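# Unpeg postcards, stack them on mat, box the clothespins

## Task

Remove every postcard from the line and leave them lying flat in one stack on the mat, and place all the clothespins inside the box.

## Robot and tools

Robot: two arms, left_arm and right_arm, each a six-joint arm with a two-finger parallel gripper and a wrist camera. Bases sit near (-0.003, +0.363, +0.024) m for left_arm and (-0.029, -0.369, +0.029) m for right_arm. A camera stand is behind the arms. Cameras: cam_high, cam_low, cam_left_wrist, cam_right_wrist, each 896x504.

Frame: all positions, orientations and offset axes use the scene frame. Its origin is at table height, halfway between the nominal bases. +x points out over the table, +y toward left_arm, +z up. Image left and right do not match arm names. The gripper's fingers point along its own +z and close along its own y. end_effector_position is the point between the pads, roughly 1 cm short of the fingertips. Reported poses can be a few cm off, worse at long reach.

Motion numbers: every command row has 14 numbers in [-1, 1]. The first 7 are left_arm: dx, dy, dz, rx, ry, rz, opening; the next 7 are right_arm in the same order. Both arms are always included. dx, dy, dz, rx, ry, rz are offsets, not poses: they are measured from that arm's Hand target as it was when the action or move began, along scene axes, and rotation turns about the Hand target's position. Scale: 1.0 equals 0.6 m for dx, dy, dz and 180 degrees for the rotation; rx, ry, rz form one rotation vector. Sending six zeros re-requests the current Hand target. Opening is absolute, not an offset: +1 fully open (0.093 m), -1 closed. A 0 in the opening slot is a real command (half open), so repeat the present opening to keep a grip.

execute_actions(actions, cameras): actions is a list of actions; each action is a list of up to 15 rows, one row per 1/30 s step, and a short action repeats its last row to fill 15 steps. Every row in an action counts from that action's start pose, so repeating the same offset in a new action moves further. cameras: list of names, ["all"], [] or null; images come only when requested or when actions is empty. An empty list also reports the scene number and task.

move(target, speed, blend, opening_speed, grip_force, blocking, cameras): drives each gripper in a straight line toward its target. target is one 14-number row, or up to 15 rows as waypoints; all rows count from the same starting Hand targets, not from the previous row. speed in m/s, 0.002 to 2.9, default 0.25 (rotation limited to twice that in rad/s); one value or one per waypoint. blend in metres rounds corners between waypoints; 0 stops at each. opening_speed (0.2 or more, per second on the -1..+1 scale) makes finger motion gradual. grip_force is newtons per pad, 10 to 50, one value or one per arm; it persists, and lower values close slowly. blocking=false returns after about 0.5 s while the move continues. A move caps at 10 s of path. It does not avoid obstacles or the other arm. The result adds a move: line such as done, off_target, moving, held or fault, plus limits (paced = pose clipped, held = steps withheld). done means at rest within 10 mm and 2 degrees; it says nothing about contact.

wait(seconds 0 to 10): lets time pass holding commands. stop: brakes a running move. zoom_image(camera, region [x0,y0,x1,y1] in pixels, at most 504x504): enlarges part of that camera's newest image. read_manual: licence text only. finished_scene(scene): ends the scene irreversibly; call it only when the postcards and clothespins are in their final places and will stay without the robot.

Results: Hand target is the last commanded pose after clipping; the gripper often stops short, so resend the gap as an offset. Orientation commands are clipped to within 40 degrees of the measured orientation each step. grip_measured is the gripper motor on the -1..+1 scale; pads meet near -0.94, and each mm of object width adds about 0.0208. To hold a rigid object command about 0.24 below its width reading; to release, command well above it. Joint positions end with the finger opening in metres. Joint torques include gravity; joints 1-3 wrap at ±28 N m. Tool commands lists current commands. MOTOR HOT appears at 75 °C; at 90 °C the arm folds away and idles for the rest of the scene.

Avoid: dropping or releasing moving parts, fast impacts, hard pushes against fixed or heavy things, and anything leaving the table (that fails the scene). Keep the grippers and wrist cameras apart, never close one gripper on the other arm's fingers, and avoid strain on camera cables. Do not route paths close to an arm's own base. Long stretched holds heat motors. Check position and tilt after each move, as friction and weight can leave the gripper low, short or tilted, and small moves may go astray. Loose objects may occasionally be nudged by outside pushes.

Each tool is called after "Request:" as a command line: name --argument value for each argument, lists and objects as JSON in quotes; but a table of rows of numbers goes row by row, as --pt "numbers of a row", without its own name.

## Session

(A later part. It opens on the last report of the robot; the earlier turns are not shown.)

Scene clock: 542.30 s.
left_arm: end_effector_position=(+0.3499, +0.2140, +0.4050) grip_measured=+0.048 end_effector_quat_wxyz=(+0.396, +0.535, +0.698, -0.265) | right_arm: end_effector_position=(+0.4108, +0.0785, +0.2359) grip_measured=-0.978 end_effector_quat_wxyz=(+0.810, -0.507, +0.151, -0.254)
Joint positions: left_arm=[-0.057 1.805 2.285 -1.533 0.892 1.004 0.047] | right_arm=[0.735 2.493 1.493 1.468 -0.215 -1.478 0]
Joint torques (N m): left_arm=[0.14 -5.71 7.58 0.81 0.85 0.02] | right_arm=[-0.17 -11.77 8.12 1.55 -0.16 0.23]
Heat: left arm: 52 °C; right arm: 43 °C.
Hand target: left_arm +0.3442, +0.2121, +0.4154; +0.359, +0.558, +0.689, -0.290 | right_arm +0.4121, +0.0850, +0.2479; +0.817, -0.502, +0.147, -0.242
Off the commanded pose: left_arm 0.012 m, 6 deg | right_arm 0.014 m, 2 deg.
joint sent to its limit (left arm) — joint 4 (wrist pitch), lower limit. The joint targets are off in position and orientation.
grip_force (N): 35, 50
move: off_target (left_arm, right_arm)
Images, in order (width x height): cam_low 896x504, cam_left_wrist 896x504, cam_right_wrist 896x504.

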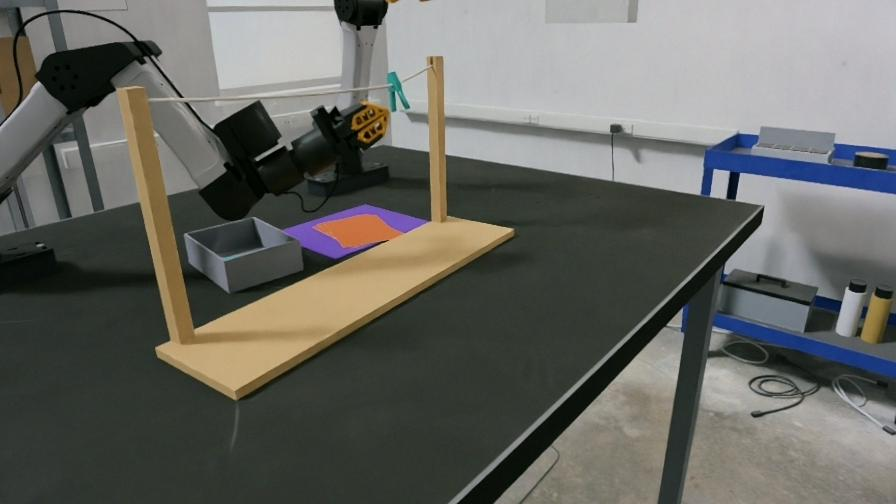

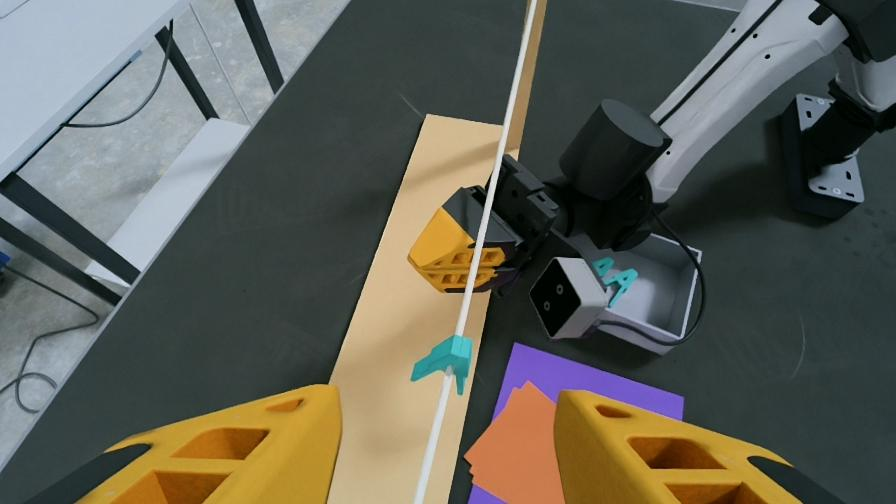

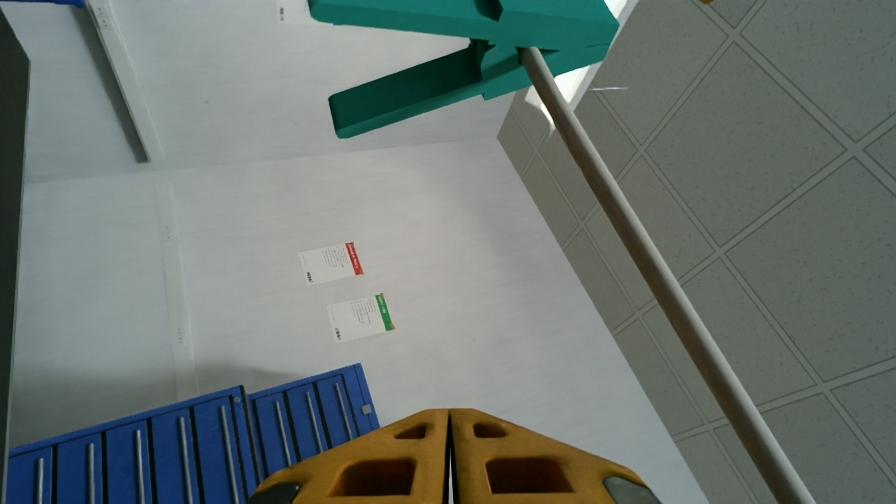

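Request:
move --pt "0 0 0 0 0 0 0.05 0.035 0.025 0.03 0 0 0 -1" --pt "0 0 0 0 0 0 0.05 0.035 0.117 0.03 0 0 0 -1" --speed 0.08 --cameras '["cam_right_wrist","cam_left_wrist","cam_low"]'

Request:
zoom_image --camera "cam_low" --region '[250, 30, 450, 190]'

Request:
zoom_image --camera "cam_left_wrist" --region '[280, 180, 580, 420]'

Scene clock: 545.40 s.
left_arm: end_effector_position=(+0.3499, +0.2140, +0.4050) grip_measured=+0.048 end_effector_quat_wxyz=(+0.396, +0.535, +0.698, -0.265) | right_arm: end_effector_position=(+0.4252, +0.1555, +0.2502) grip_measured=-0.978 end_effector_quat_wxyz=(+0.816, -0.512, +0.143, -0.229)
Joint positions: left_arm=[-0.057 1.805 2.285 -1.533 0.892 1.004 0.047] | right_arm=[0.809 2.672 1.945 1.187 -0.193 -1.478 0]
Joint torques (N m): left_arm=[0.18 -5.72 7.61 0.81 0.86 0.03] | right_arm=[0.2 -13.34 9.37 1.53 0.25 -0.06]
Heat: left arm: 51 °C; right arm: 42 °C.
Hand target: left_arm +0.3442, +0.2121, +0.4154; +0.359, +0.558, +0.689, -0.290 | right_arm +0.4331, +0.1552, +0.2659; +0.817, -0.502, +0.147, -0.242
Off the commanded pose: left_arm 0.012 m, 6 deg | right_arm 0.018 m, 2 deg.
joint sent to its limit (left arm) — joint 4 (wrist pitch), lower limit. The joint targets are off in position and orientation.
grip_force (N): 35, 50
move: off_target (left_arm, right_arm)
Images, in order (width x height): cam_low 896x504, cam_left_wrist 896x504, cam_right_wrist 896x504.

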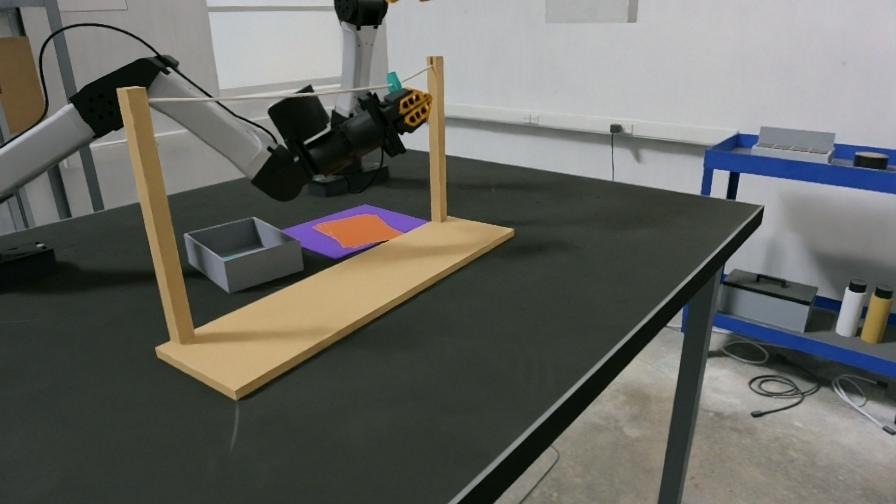

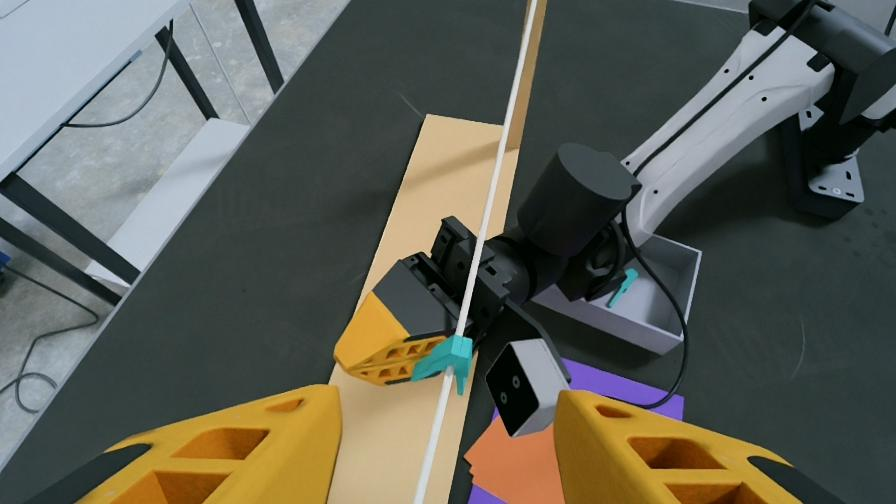

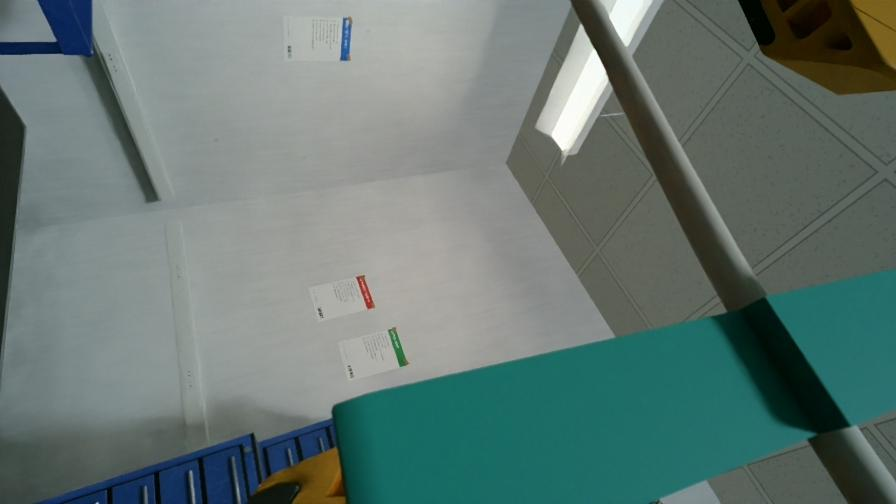

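Scaled by 2.520 from the camera's 896x504 image, which has a finer 1280x720 frame.

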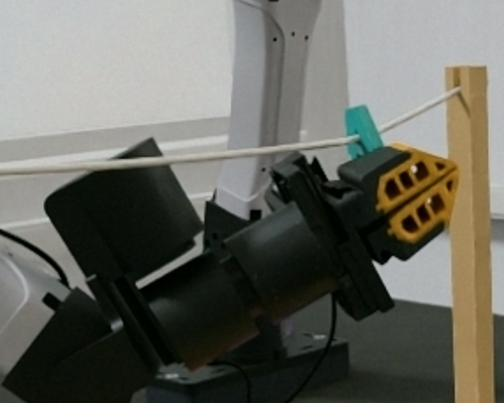

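Scaled by 1.680 from the camera's 896x504 image, which has a finer 1280x720 frame.

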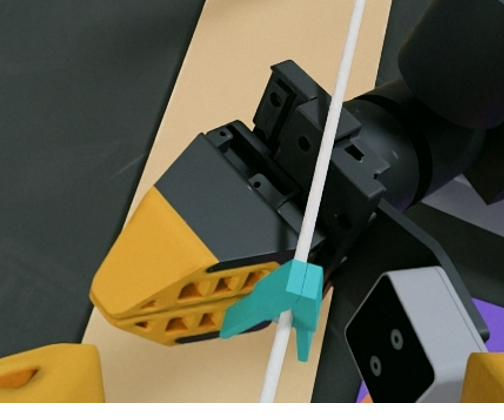

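Request:
move --target '[0,0,0,0,0,0,0.05,0,-0.02,0.008,0,0,0,-1]' --speed 0.06 --cameras '["all"]'

Scene clock: 547.70 s.
left_arm: end_effector_position=(+0.3499, +0.2140, +0.4050) grip_measured=+0.048 end_effector_quat_wxyz=(+0.396, +0.535, +0.698, -0.265) | right_arm: end_effector_position=(+0.4347, +0.1470, +0.2455) grip_measured=-0.978 end_effector_quat_wxyz=(+0.811, -0.514, +0.149, -0.235)
Joint positions: left_arm=[-0.057 1.805 2.285 -1.533 0.892 1.004 0.047] | right_arm=[0.79 2.672 1.934 1.187 -0.193 -1.478 0]
Joint torques (N m): left_arm=[0.14 -5.71 7.64 0.81 0.86 0.01] | right_arm=[-0.28 -16.69 4.92 1.78 0.11 0]
Heat: left arm: 50 °C; right arm: 43 °C.
Hand target: left_arm +0.3442, +0.2121, +0.4154; +0.359, +0.558, +0.689, -0.290 | right_arm +0.4331, +0.1432, +0.2707; +0.817, -0.502, +0.147, -0.242
Off the commanded pose: left_arm 0.012 m, 6 deg | right_arm 0.025 m, 2 deg.
joint sent to its limit (left arm) — joint 4 (wrist pitch), lower limit. The joint targets are off in position and orientation.
grip_force (N): 35, 50
move: off_target (left_arm, right_arm)

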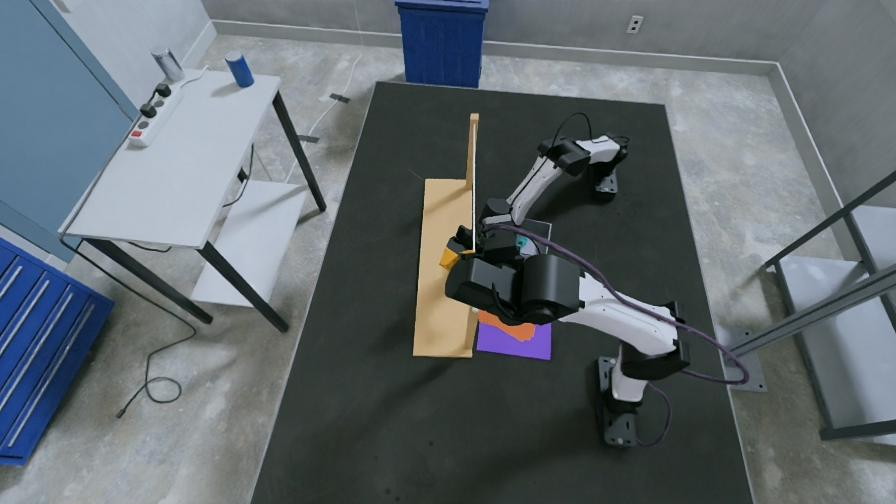

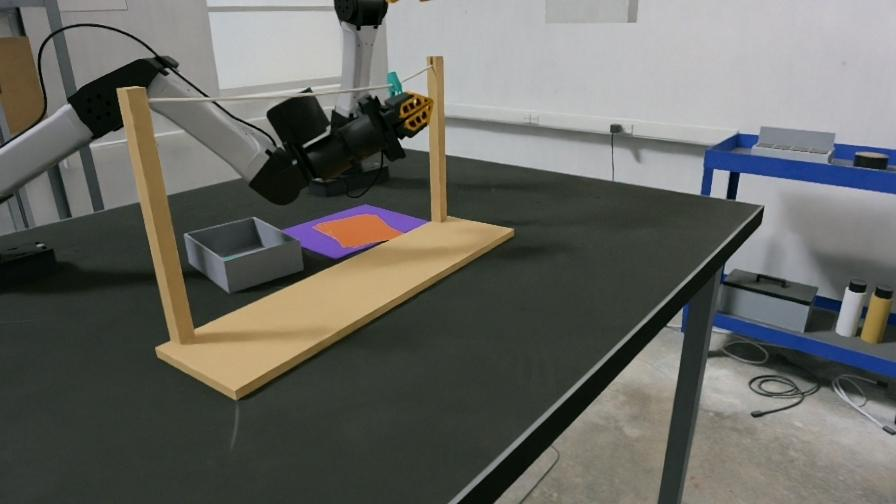

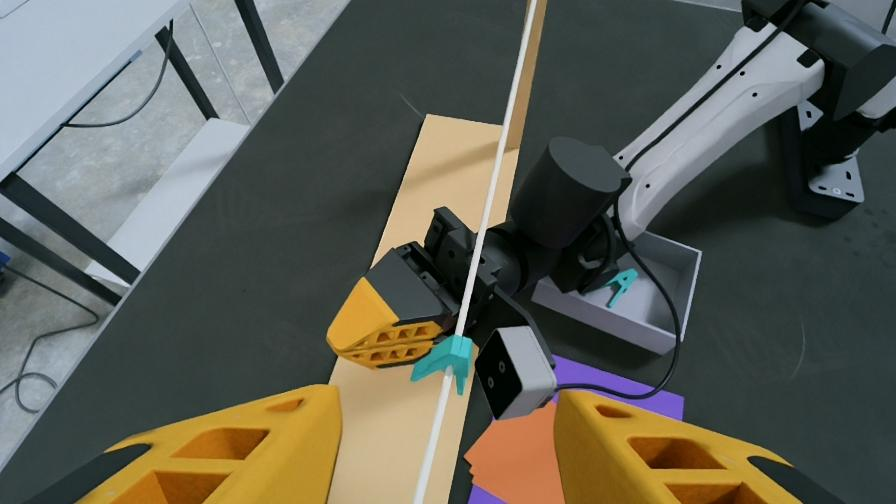

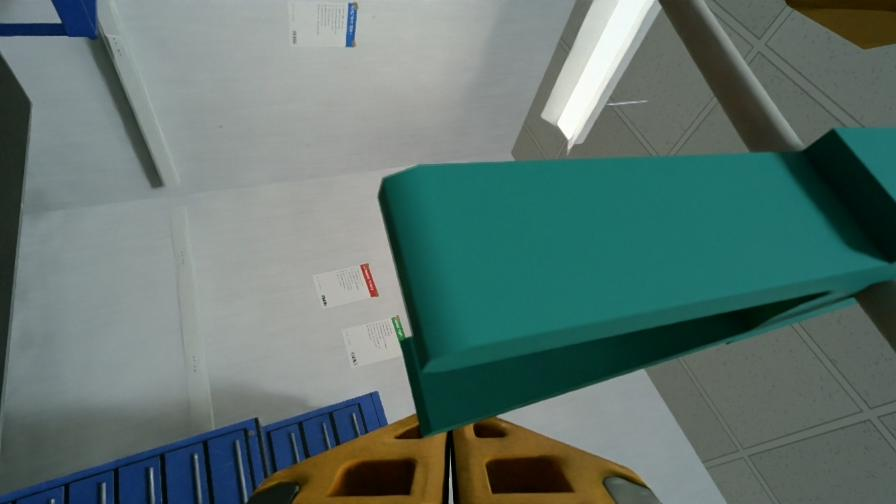

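Request:
zoom_image --camera "cam_left_wrist" --region '[300, 220, 600, 440]'

Request:
zoom_image --camera "cam_low" --region '[250, 30, 450, 190]'

Scaled by 1.680 from the camera's 896x504 image, which has a finer 1280x720 frame.

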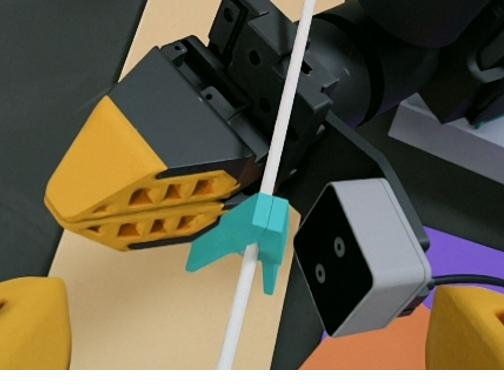

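Scaled by 2.520 from the camera's 896x504 image, which has a finer 1280x720 frame.

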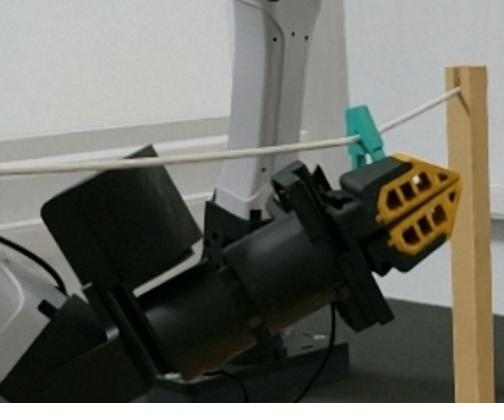

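Request:
move --pt "0 0 0 0 0 0 0.05 0.0 0.035 0.02 0 0 0 -1" --pt "0 0 0 0 0 0 0.05 -0.03 0.035 0.025 0 0 0 -1" --speed 0.06 --cameras '["cam_low","cam_left_wrist","cam_right_wrist"]'

Request:
zoom_image --camera "cam_left_wrist" --region '[300, 220, 600, 440]'

Request:
zoom_image --camera "cam_low" --region '[250, 30, 450, 190]'

Scene clock: 551.43 s.
left_arm: end_effector_position=(+0.3499, +0.2140, +0.4050) grip_measured=+0.048 end_effector_quat_wxyz=(+0.396, +0.535, +0.698, -0.265) | right_arm: end_effector_position=(+0.4199, +0.1703, +0.2461) grip_measured=-0.978 end_effector_quat_wxyz=(+0.805, -0.527, +0.153, -0.227)
Joint positions: left_arm=[-0.057 1.805 2.285 -1.533 0.892 1.004 0.047] | right_arm=[0.836 2.672 1.968 1.119 -0.161 -1.493 0]
Joint torques (N m): left_arm=[0.16 -5.76 7.53 0.81 0.85 0.02] | right_arm=[0.55 -18.14 5.09 1.96 0.22 -0.06]
Heat: left arm: 49 °C; right arm: 46 °C.
Hand target: left_arm +0.3442, +0.2121, +0.4154; +0.359, +0.558, +0.689, -0.290 | right_arm +0.4151, +0.1642, +0.2857; +0.817, -0.502, +0.147, -0.242
Off the commanded pose: left_arm 0.012 m, 6 deg | right_arm 0.040 m, 4 deg.
joint sent to its limit (left arm) — joint 4 (wrist pitch), lower limit. The joint targets are off in position and orientation.
grip_force (N): 35, 50
move: off_target (left_arm, right_arm)
Images, in order (width x height): cam_low 896x504, cam_left_wrist 896x504, cam_right_wrist 896x504.

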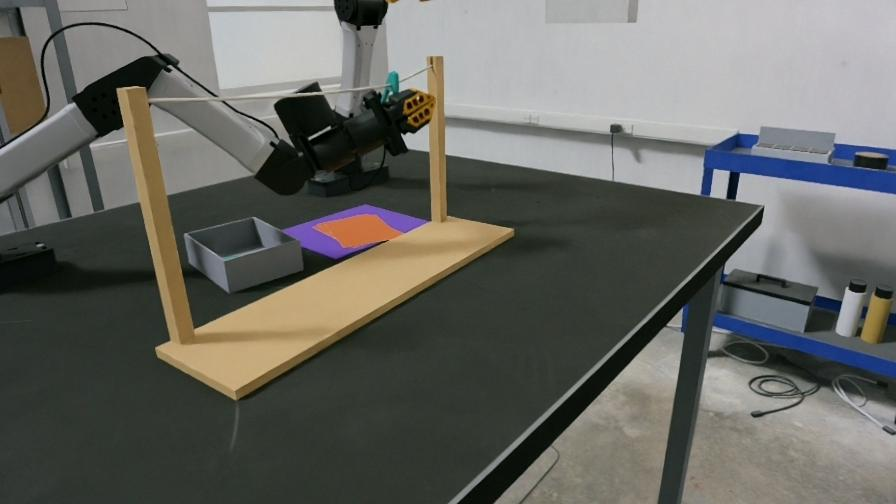

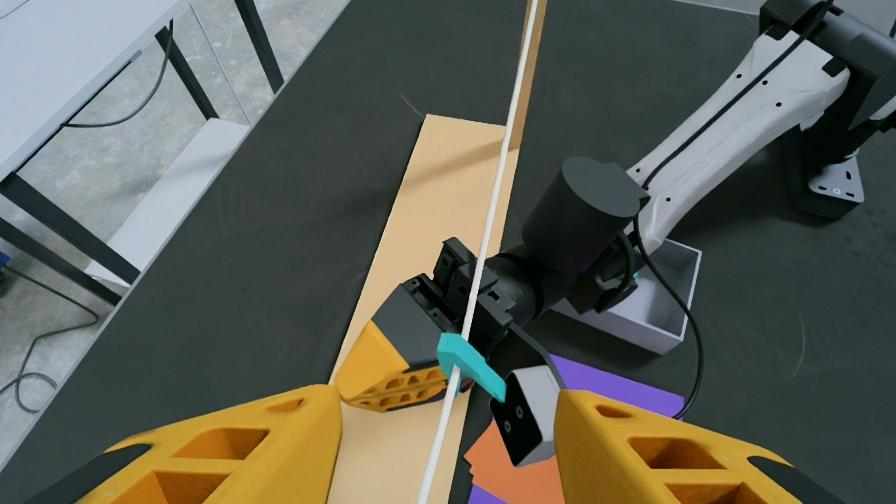

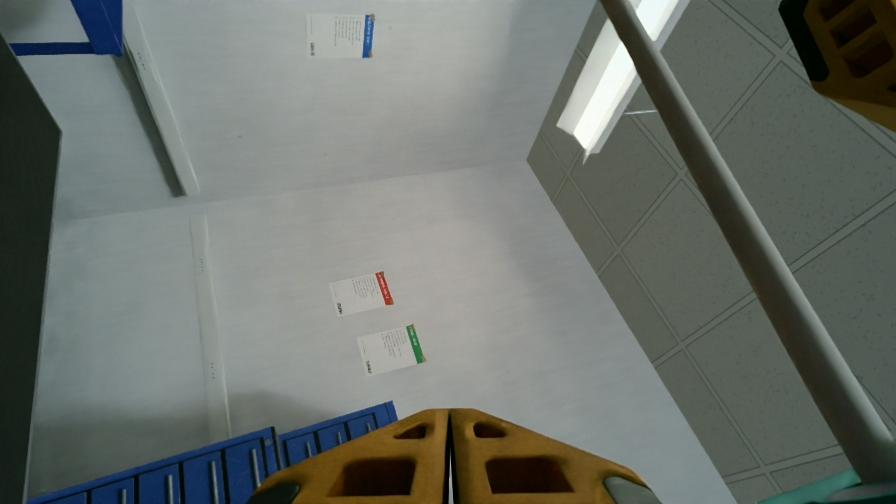

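Scaled by 1.680 from the camera's 896x504 image, which has a finer 1280x720 frame.

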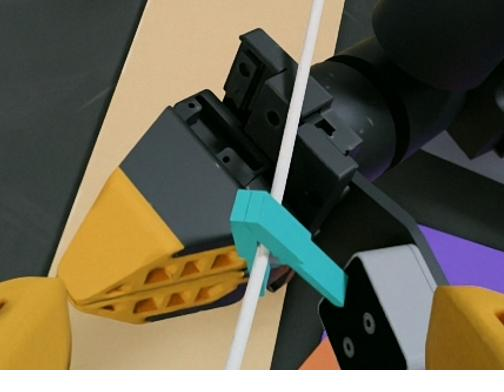

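Scaled by 2.520 from the camera's 896x504 image, which has a finer 1280x720 frame.

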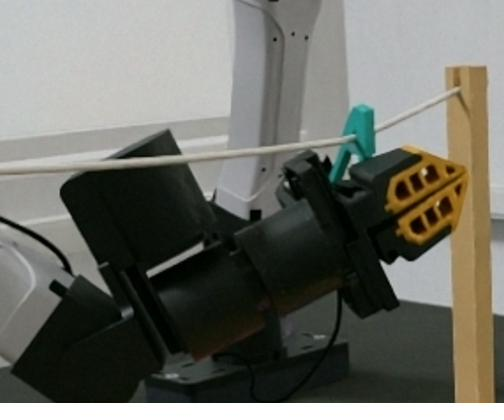

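Request:
move --pt "0 0 0 0 0 0 0.05 0.0 -0.02 0.0 0 0 0 -1" --pt "0 0 0 0 0 0 0.05 -0.05 -0.02 -0.01 0 0 0 -1" --speed 0.06 --cameras '["cam_low","cam_left_wrist","cam_right_wrist"]'

Request:
zoom_image --camera "cam_left_wrist" --region '[300, 220, 600, 440]'

Request:
zoom_image --camera "cam_low" --region '[250, 30, 450, 190]'

Scene clock: 554.00 s.
left_arm: end_effector_position=(+0.3499, +0.2140, +0.4050) grip_measured=+0.048 end_effector_quat_wxyz=(+0.396, +0.535, +0.698, -0.265) | right_arm: end_effector_position=(+0.3907, +0.1688, +0.2253) grip_measured=-0.978 end_effector_quat_wxyz=(+0.789, -0.552, +0.161, -0.217)
Joint positions: left_arm=[-0.057 1.805 2.285 -1.533 0.892 1.004 0.047] | right_arm=[0.873 2.586 1.764 1.17 -0.135 -1.507 0]
Joint torques (N m): left_arm=[0.14 -5.74 7.58 0.8 0.84 0.03] | right_arm=[0.28 -17.76 4.83 2.64 0.2 -0.07]
Heat: left arm: 49 °C; right arm: 47 °C.
Hand target: left_arm +0.3442, +0.2121, +0.4154; +0.359, +0.558, +0.689, -0.290 | right_arm +0.3851, +0.1522, +0.2797; +0.817, -0.502, +0.147, -0.242
Off the commanded pose: left_arm 0.012 m, 6 deg | right_arm 0.057 m, 7 deg.
joint sent to its limit (left arm) — joint 4 (wrist pitch), lower limit. The joint targets are off in position and orientation.
grip_force (N): 35, 50
move: off_target (left_arm, right_arm)
Images, in order (width x height): cam_low 896x504, cam_left_wrist 896x504, cam_right_wrist 896x504.

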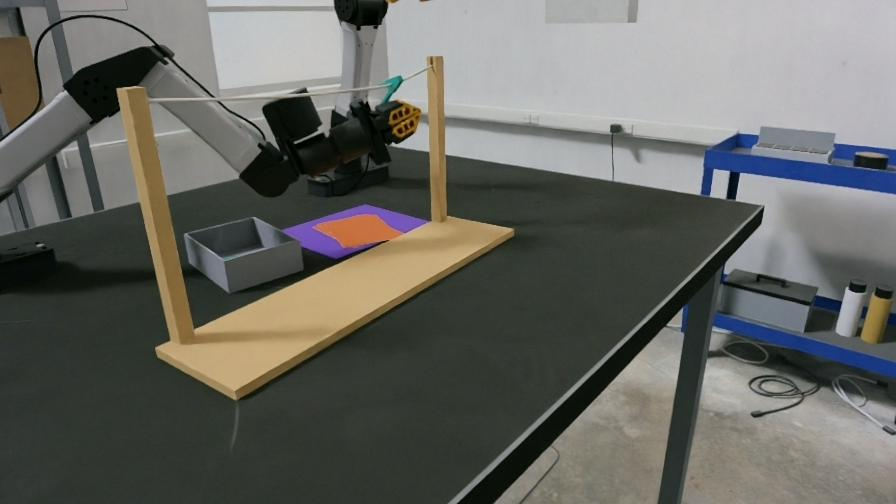

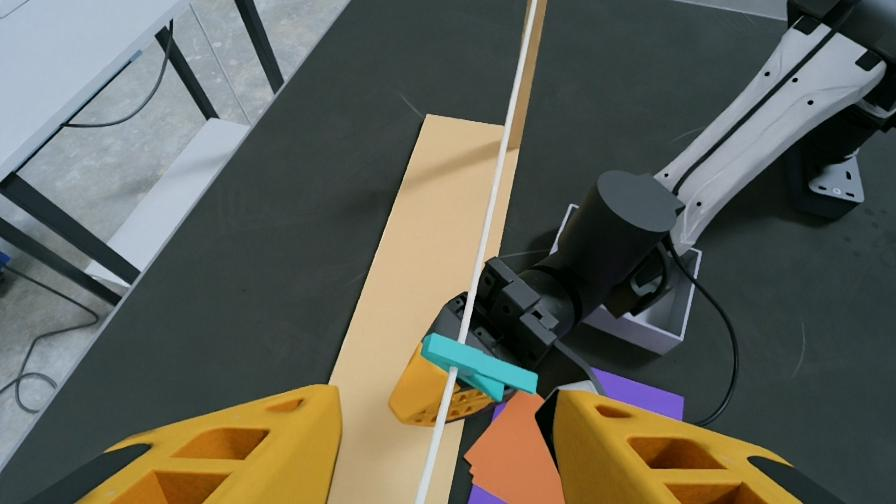

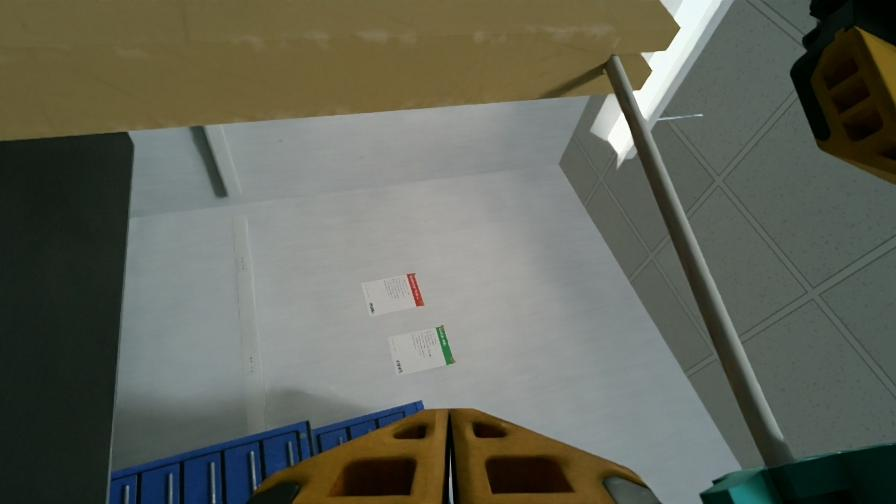

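Scaled by 1.680 from the camera's 896x504 image, which has a finer 1280x720 frame.

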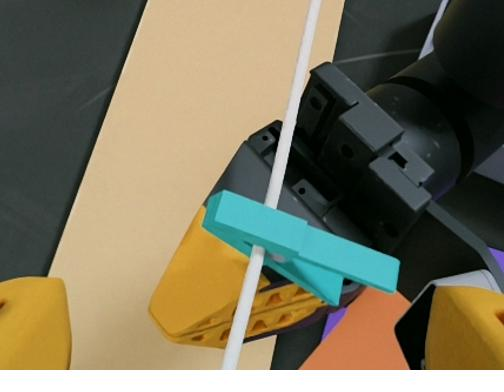

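Scaled by 2.520 from the camera's 896x504 image, which has a finer 1280x720 frame.

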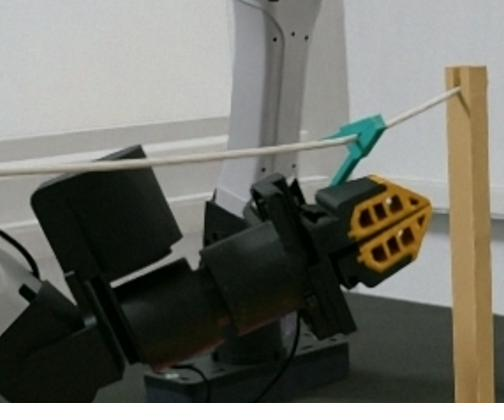

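Request:
move --pt "0 0 0 0 0 0 0.05 -0.015 -0.05 -0.015 0 0 0 -1" --pt "0 0 0 0 0 0 0.05 -0.015 -0.05 0.015 0 0 0 -1" --speed 0.06 --cameras '["cam_low","cam_left_wrist","cam_right_wrist"]'

Request:
zoom_image --camera "cam_left_wrist" --region '[300, 220, 600, 440]'

Request:
zoom_image --camera "cam_low" --region '[250, 30, 450, 190]'

Scene clock: 556.43 s.
left_arm: end_effector_position=(+0.3499, +0.2140, +0.4050) grip_measured=+0.048 end_effector_quat_wxyz=(+0.396, +0.535, +0.698, -0.265) | right_arm: end_effector_position=(+0.3834, +0.1291, +0.2543) grip_measured=-0.978 end_effector_quat_wxyz=(+0.800, -0.528, +0.159, -0.236)
Joint positions: left_arm=[-0.057 1.805 2.285 -1.533 0.892 1.004 0.047] | right_arm=[0.842 2.45 1.563 1.293 -0.135 -1.507 0]
Joint torques (N m): left_arm=[0.17 -5.74 7.58 0.82 0.85 0.02] | right_arm=[-0.17 -15.91 4.62 2.15 -0.04 0.03]
Heat: left arm: 48 °C; right arm: 48 °C.
Hand target: left_arm +0.3442, +0.2121, +0.4154; +0.359, +0.558, +0.689, -0.290 | right_arm +0.3761, +0.1222, +0.2887; +0.817, -0.502, +0.147, -0.242
Off the commanded pose: left_arm 0.012 m, 6 deg | right_arm 0.036 m, 4 deg.
joint sent to its limit (left arm) — joint 4 (wrist pitch), lower limit. The joint targets are off in position and orientation.
grip_force (N): 35, 50
move: off_target (left_arm, right_arm)
Images, in order (width x height): cam_low 896x504, cam_left_wrist 896x504, cam_right_wrist 896x504.

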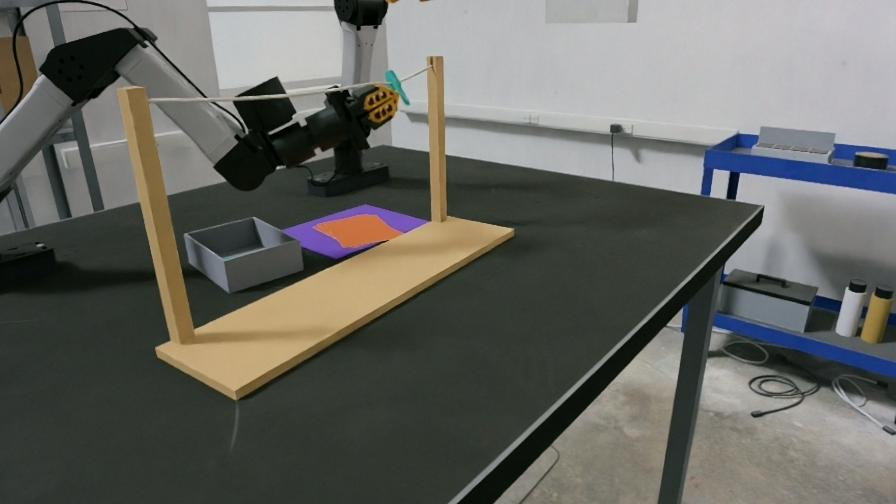

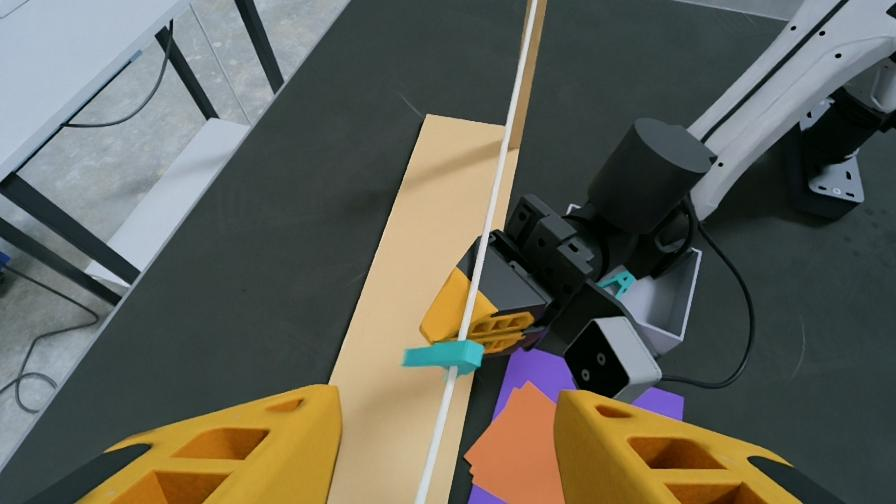

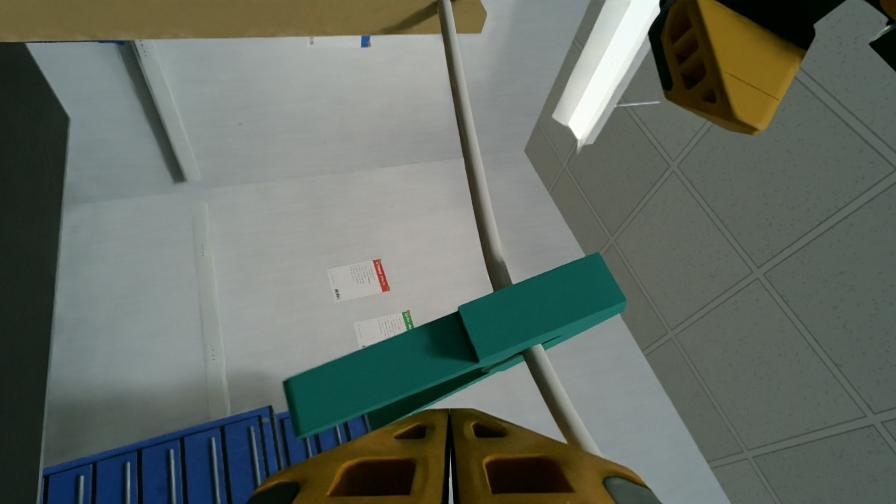

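Scaled by 1.680 from the camera's 896x504 image, which has a finer 1280x720 frame.

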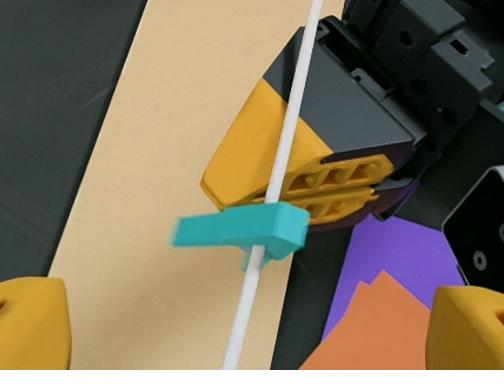

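Scaled by 2.520 from the camera's 896x504 image, which has a finer 1280x720 frame.

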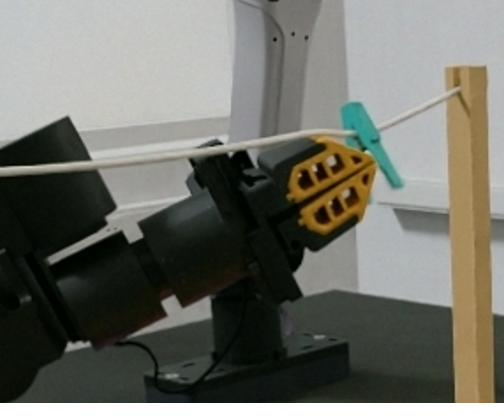

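Request:
move --pt "0 0 0 0 0 0 0.05 0.01 -0.06 -0.04 0 0 0 -1" --pt "0 0 0 0 0 0 0.05 0.115 -0.06 -0.045 0 0 0 -1" --speed 0.12 --cameras '["cam_low","cam_left_wrist","cam_right_wrist"]'

Request:
zoom_image --camera "cam_left_wrist" --region '[300, 220, 600, 440]'

Request:
zoom_image --camera "cam_low" --region '[250, 30, 450, 190]'

Scene clock: 559.13 s.
left_arm: end_effector_position=(+0.3499, +0.2140, +0.4050) grip_measured=+0.048 end_effector_quat_wxyz=(+0.396, +0.535, +0.698, -0.265) | right_arm: end_effector_position=(+0.4438, +0.0802, +0.2466) grip_measured=-0.978 end_effector_quat_wxyz=(+0.809, -0.508, +0.152, -0.253)
Joint positions: left_arm=[-0.057 1.805 2.285 -1.533 0.892 1.004 0.047] | right_arm=[0.694 2.542 1.654 1.357 -0.252 -1.458 0]
Joint torques (N m): left_arm=[0.16 -5.75 7.61 0.81 0.86 0.02] | right_arm=[0.4 -12.59 8.94 1.51 -0.14 0.24]
Heat: left arm: 48 °C; right arm: 48 °C.
Hand target: left_arm +0.3442, +0.2121, +0.4154; +0.359, +0.558, +0.689, -0.290 | right_arm +0.4451, +0.0862, +0.2617; +0.817, -0.502, +0.147, -0.242
Off the commanded pose: left_arm 0.012 m, 6 deg | right_arm 0.016 m, 2 deg.
joint sent to its limit (left arm) — joint 4 (wrist pitch), lower limit. The joint targets are off in position and orientation.
grip_force (N): 35, 50
move: off_target (left_arm, right_arm)
Images, in order (width x height): cam_low 896x504, cam_left_wrist 896x504, cam_right_wrist 896x504.

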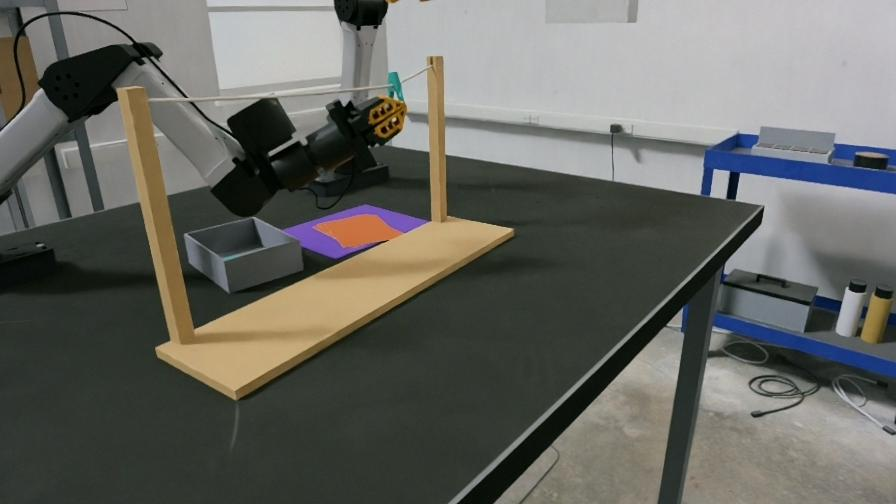

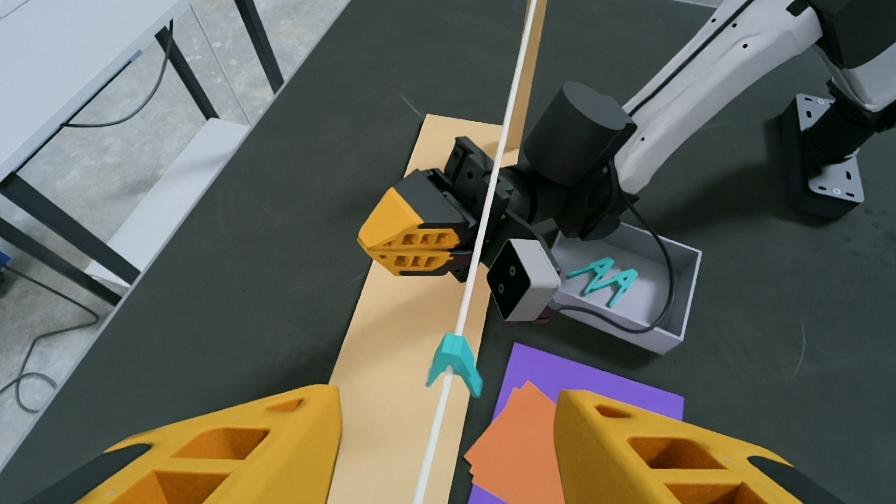

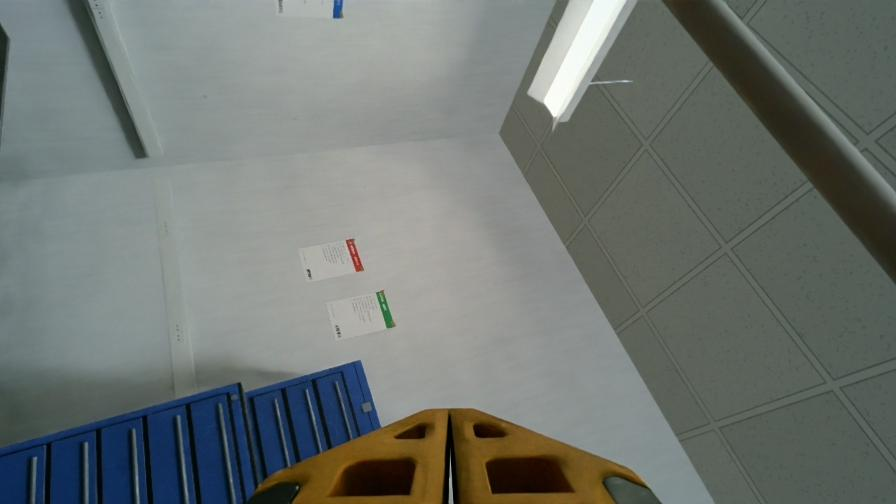

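Scaled by 1.680 from the camera's 896x504 image, which has a finer 1280x720 frame.

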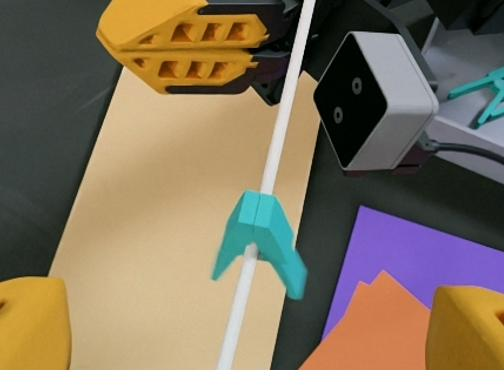

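Scaled by 2.520 from the camera's 896x504 image, which has a finer 1280x720 frame.

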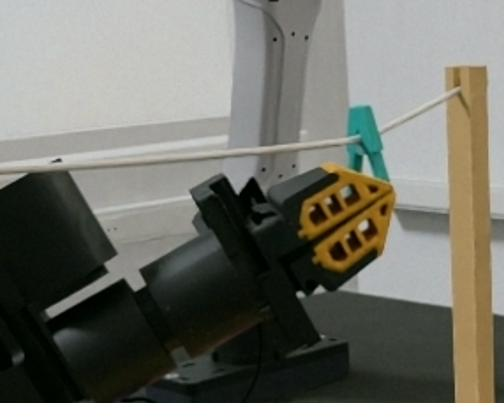

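Request:
move --target '[0,0,0,0,0,0,0.05,0.0,0.13,0.02,0,0,0,-1]' --speed 0.12 --cameras '["cam_low","cam_left_wrist"]'

Request:
zoom_image --camera "cam_left_wrist" --region '[300, 220, 600, 440]'

Request:
zoom_image --camera "cam_low" --region '[250, 30, 450, 190]'

Scene clock: 560.93 s.
left_arm: end_effector_position=(+0.3499, +0.2140, +0.4050) grip_measured=+0.048 end_effector_quat_wxyz=(+0.396, +0.535, +0.698, -0.265) | right_arm: end_effector_position=(+0.4385, +0.1644, +0.2566) grip_measured=-0.978 end_effector_quat_wxyz=(+0.815, -0.513, +0.143, -0.229)
Joint positions: left_arm=[-0.057 1.805 2.285 -1.533 0.892 1.004 0.047] | right_arm=[0.803 2.726 2.085 1.099 -0.198 -1.476 0]
Joint torques (N m): left_arm=[0.21 -5.79 7.61 0.8 0.85 0.03] | right_arm=[0.01 -13.81 9.63 1.54 0.25 -0.06]
Heat: left arm: 47 °C; right arm: 49 °C.
Hand target: left_arm +0.3442, +0.2121, +0.4154; +0.359, +0.558, +0.689, -0.290 | right_arm +0.4451, +0.1642, +0.2737; +0.817, -0.502, +0.147, -0.242
Off the commanded pose: left_arm 0.012 m, 6 deg | right_arm 0.018 m, 2 deg.
joint sent to its limit (left arm) — joint 4 (wrist pitch), lower limit. The joint targets are off in position and orientation.
grip_force (N): 35, 50
move: off_target (left_arm, right_arm)
Images, in order (width x height): cam_low 896x504, cam_left_wrist 896x504.

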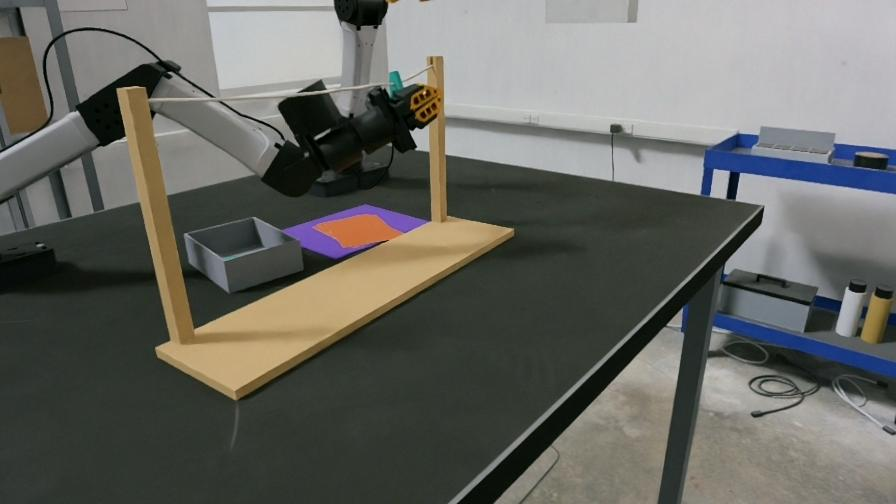

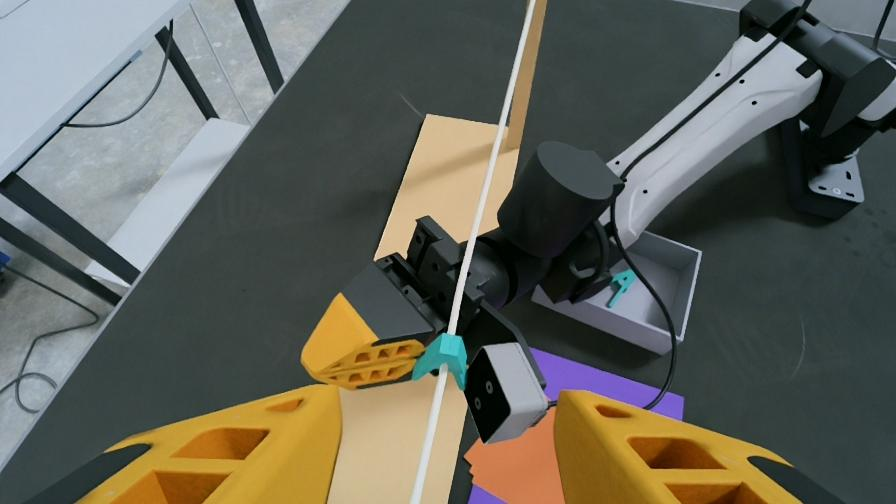

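Scaled by 1.680 from the camera's 896x504 image, which has a finer 1280x720 frame.

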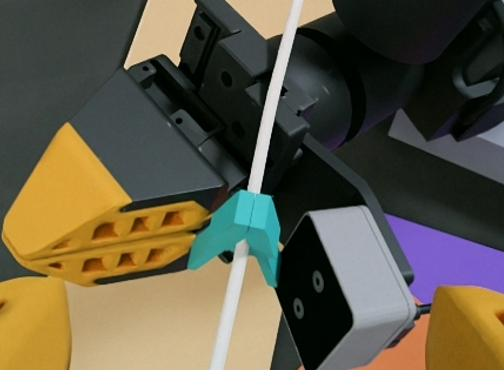

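Scaled by 2.520 from the camera's 896x504 image, which has a finer 1280x720 frame.

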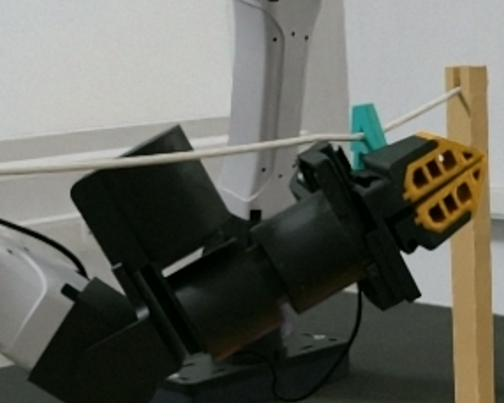

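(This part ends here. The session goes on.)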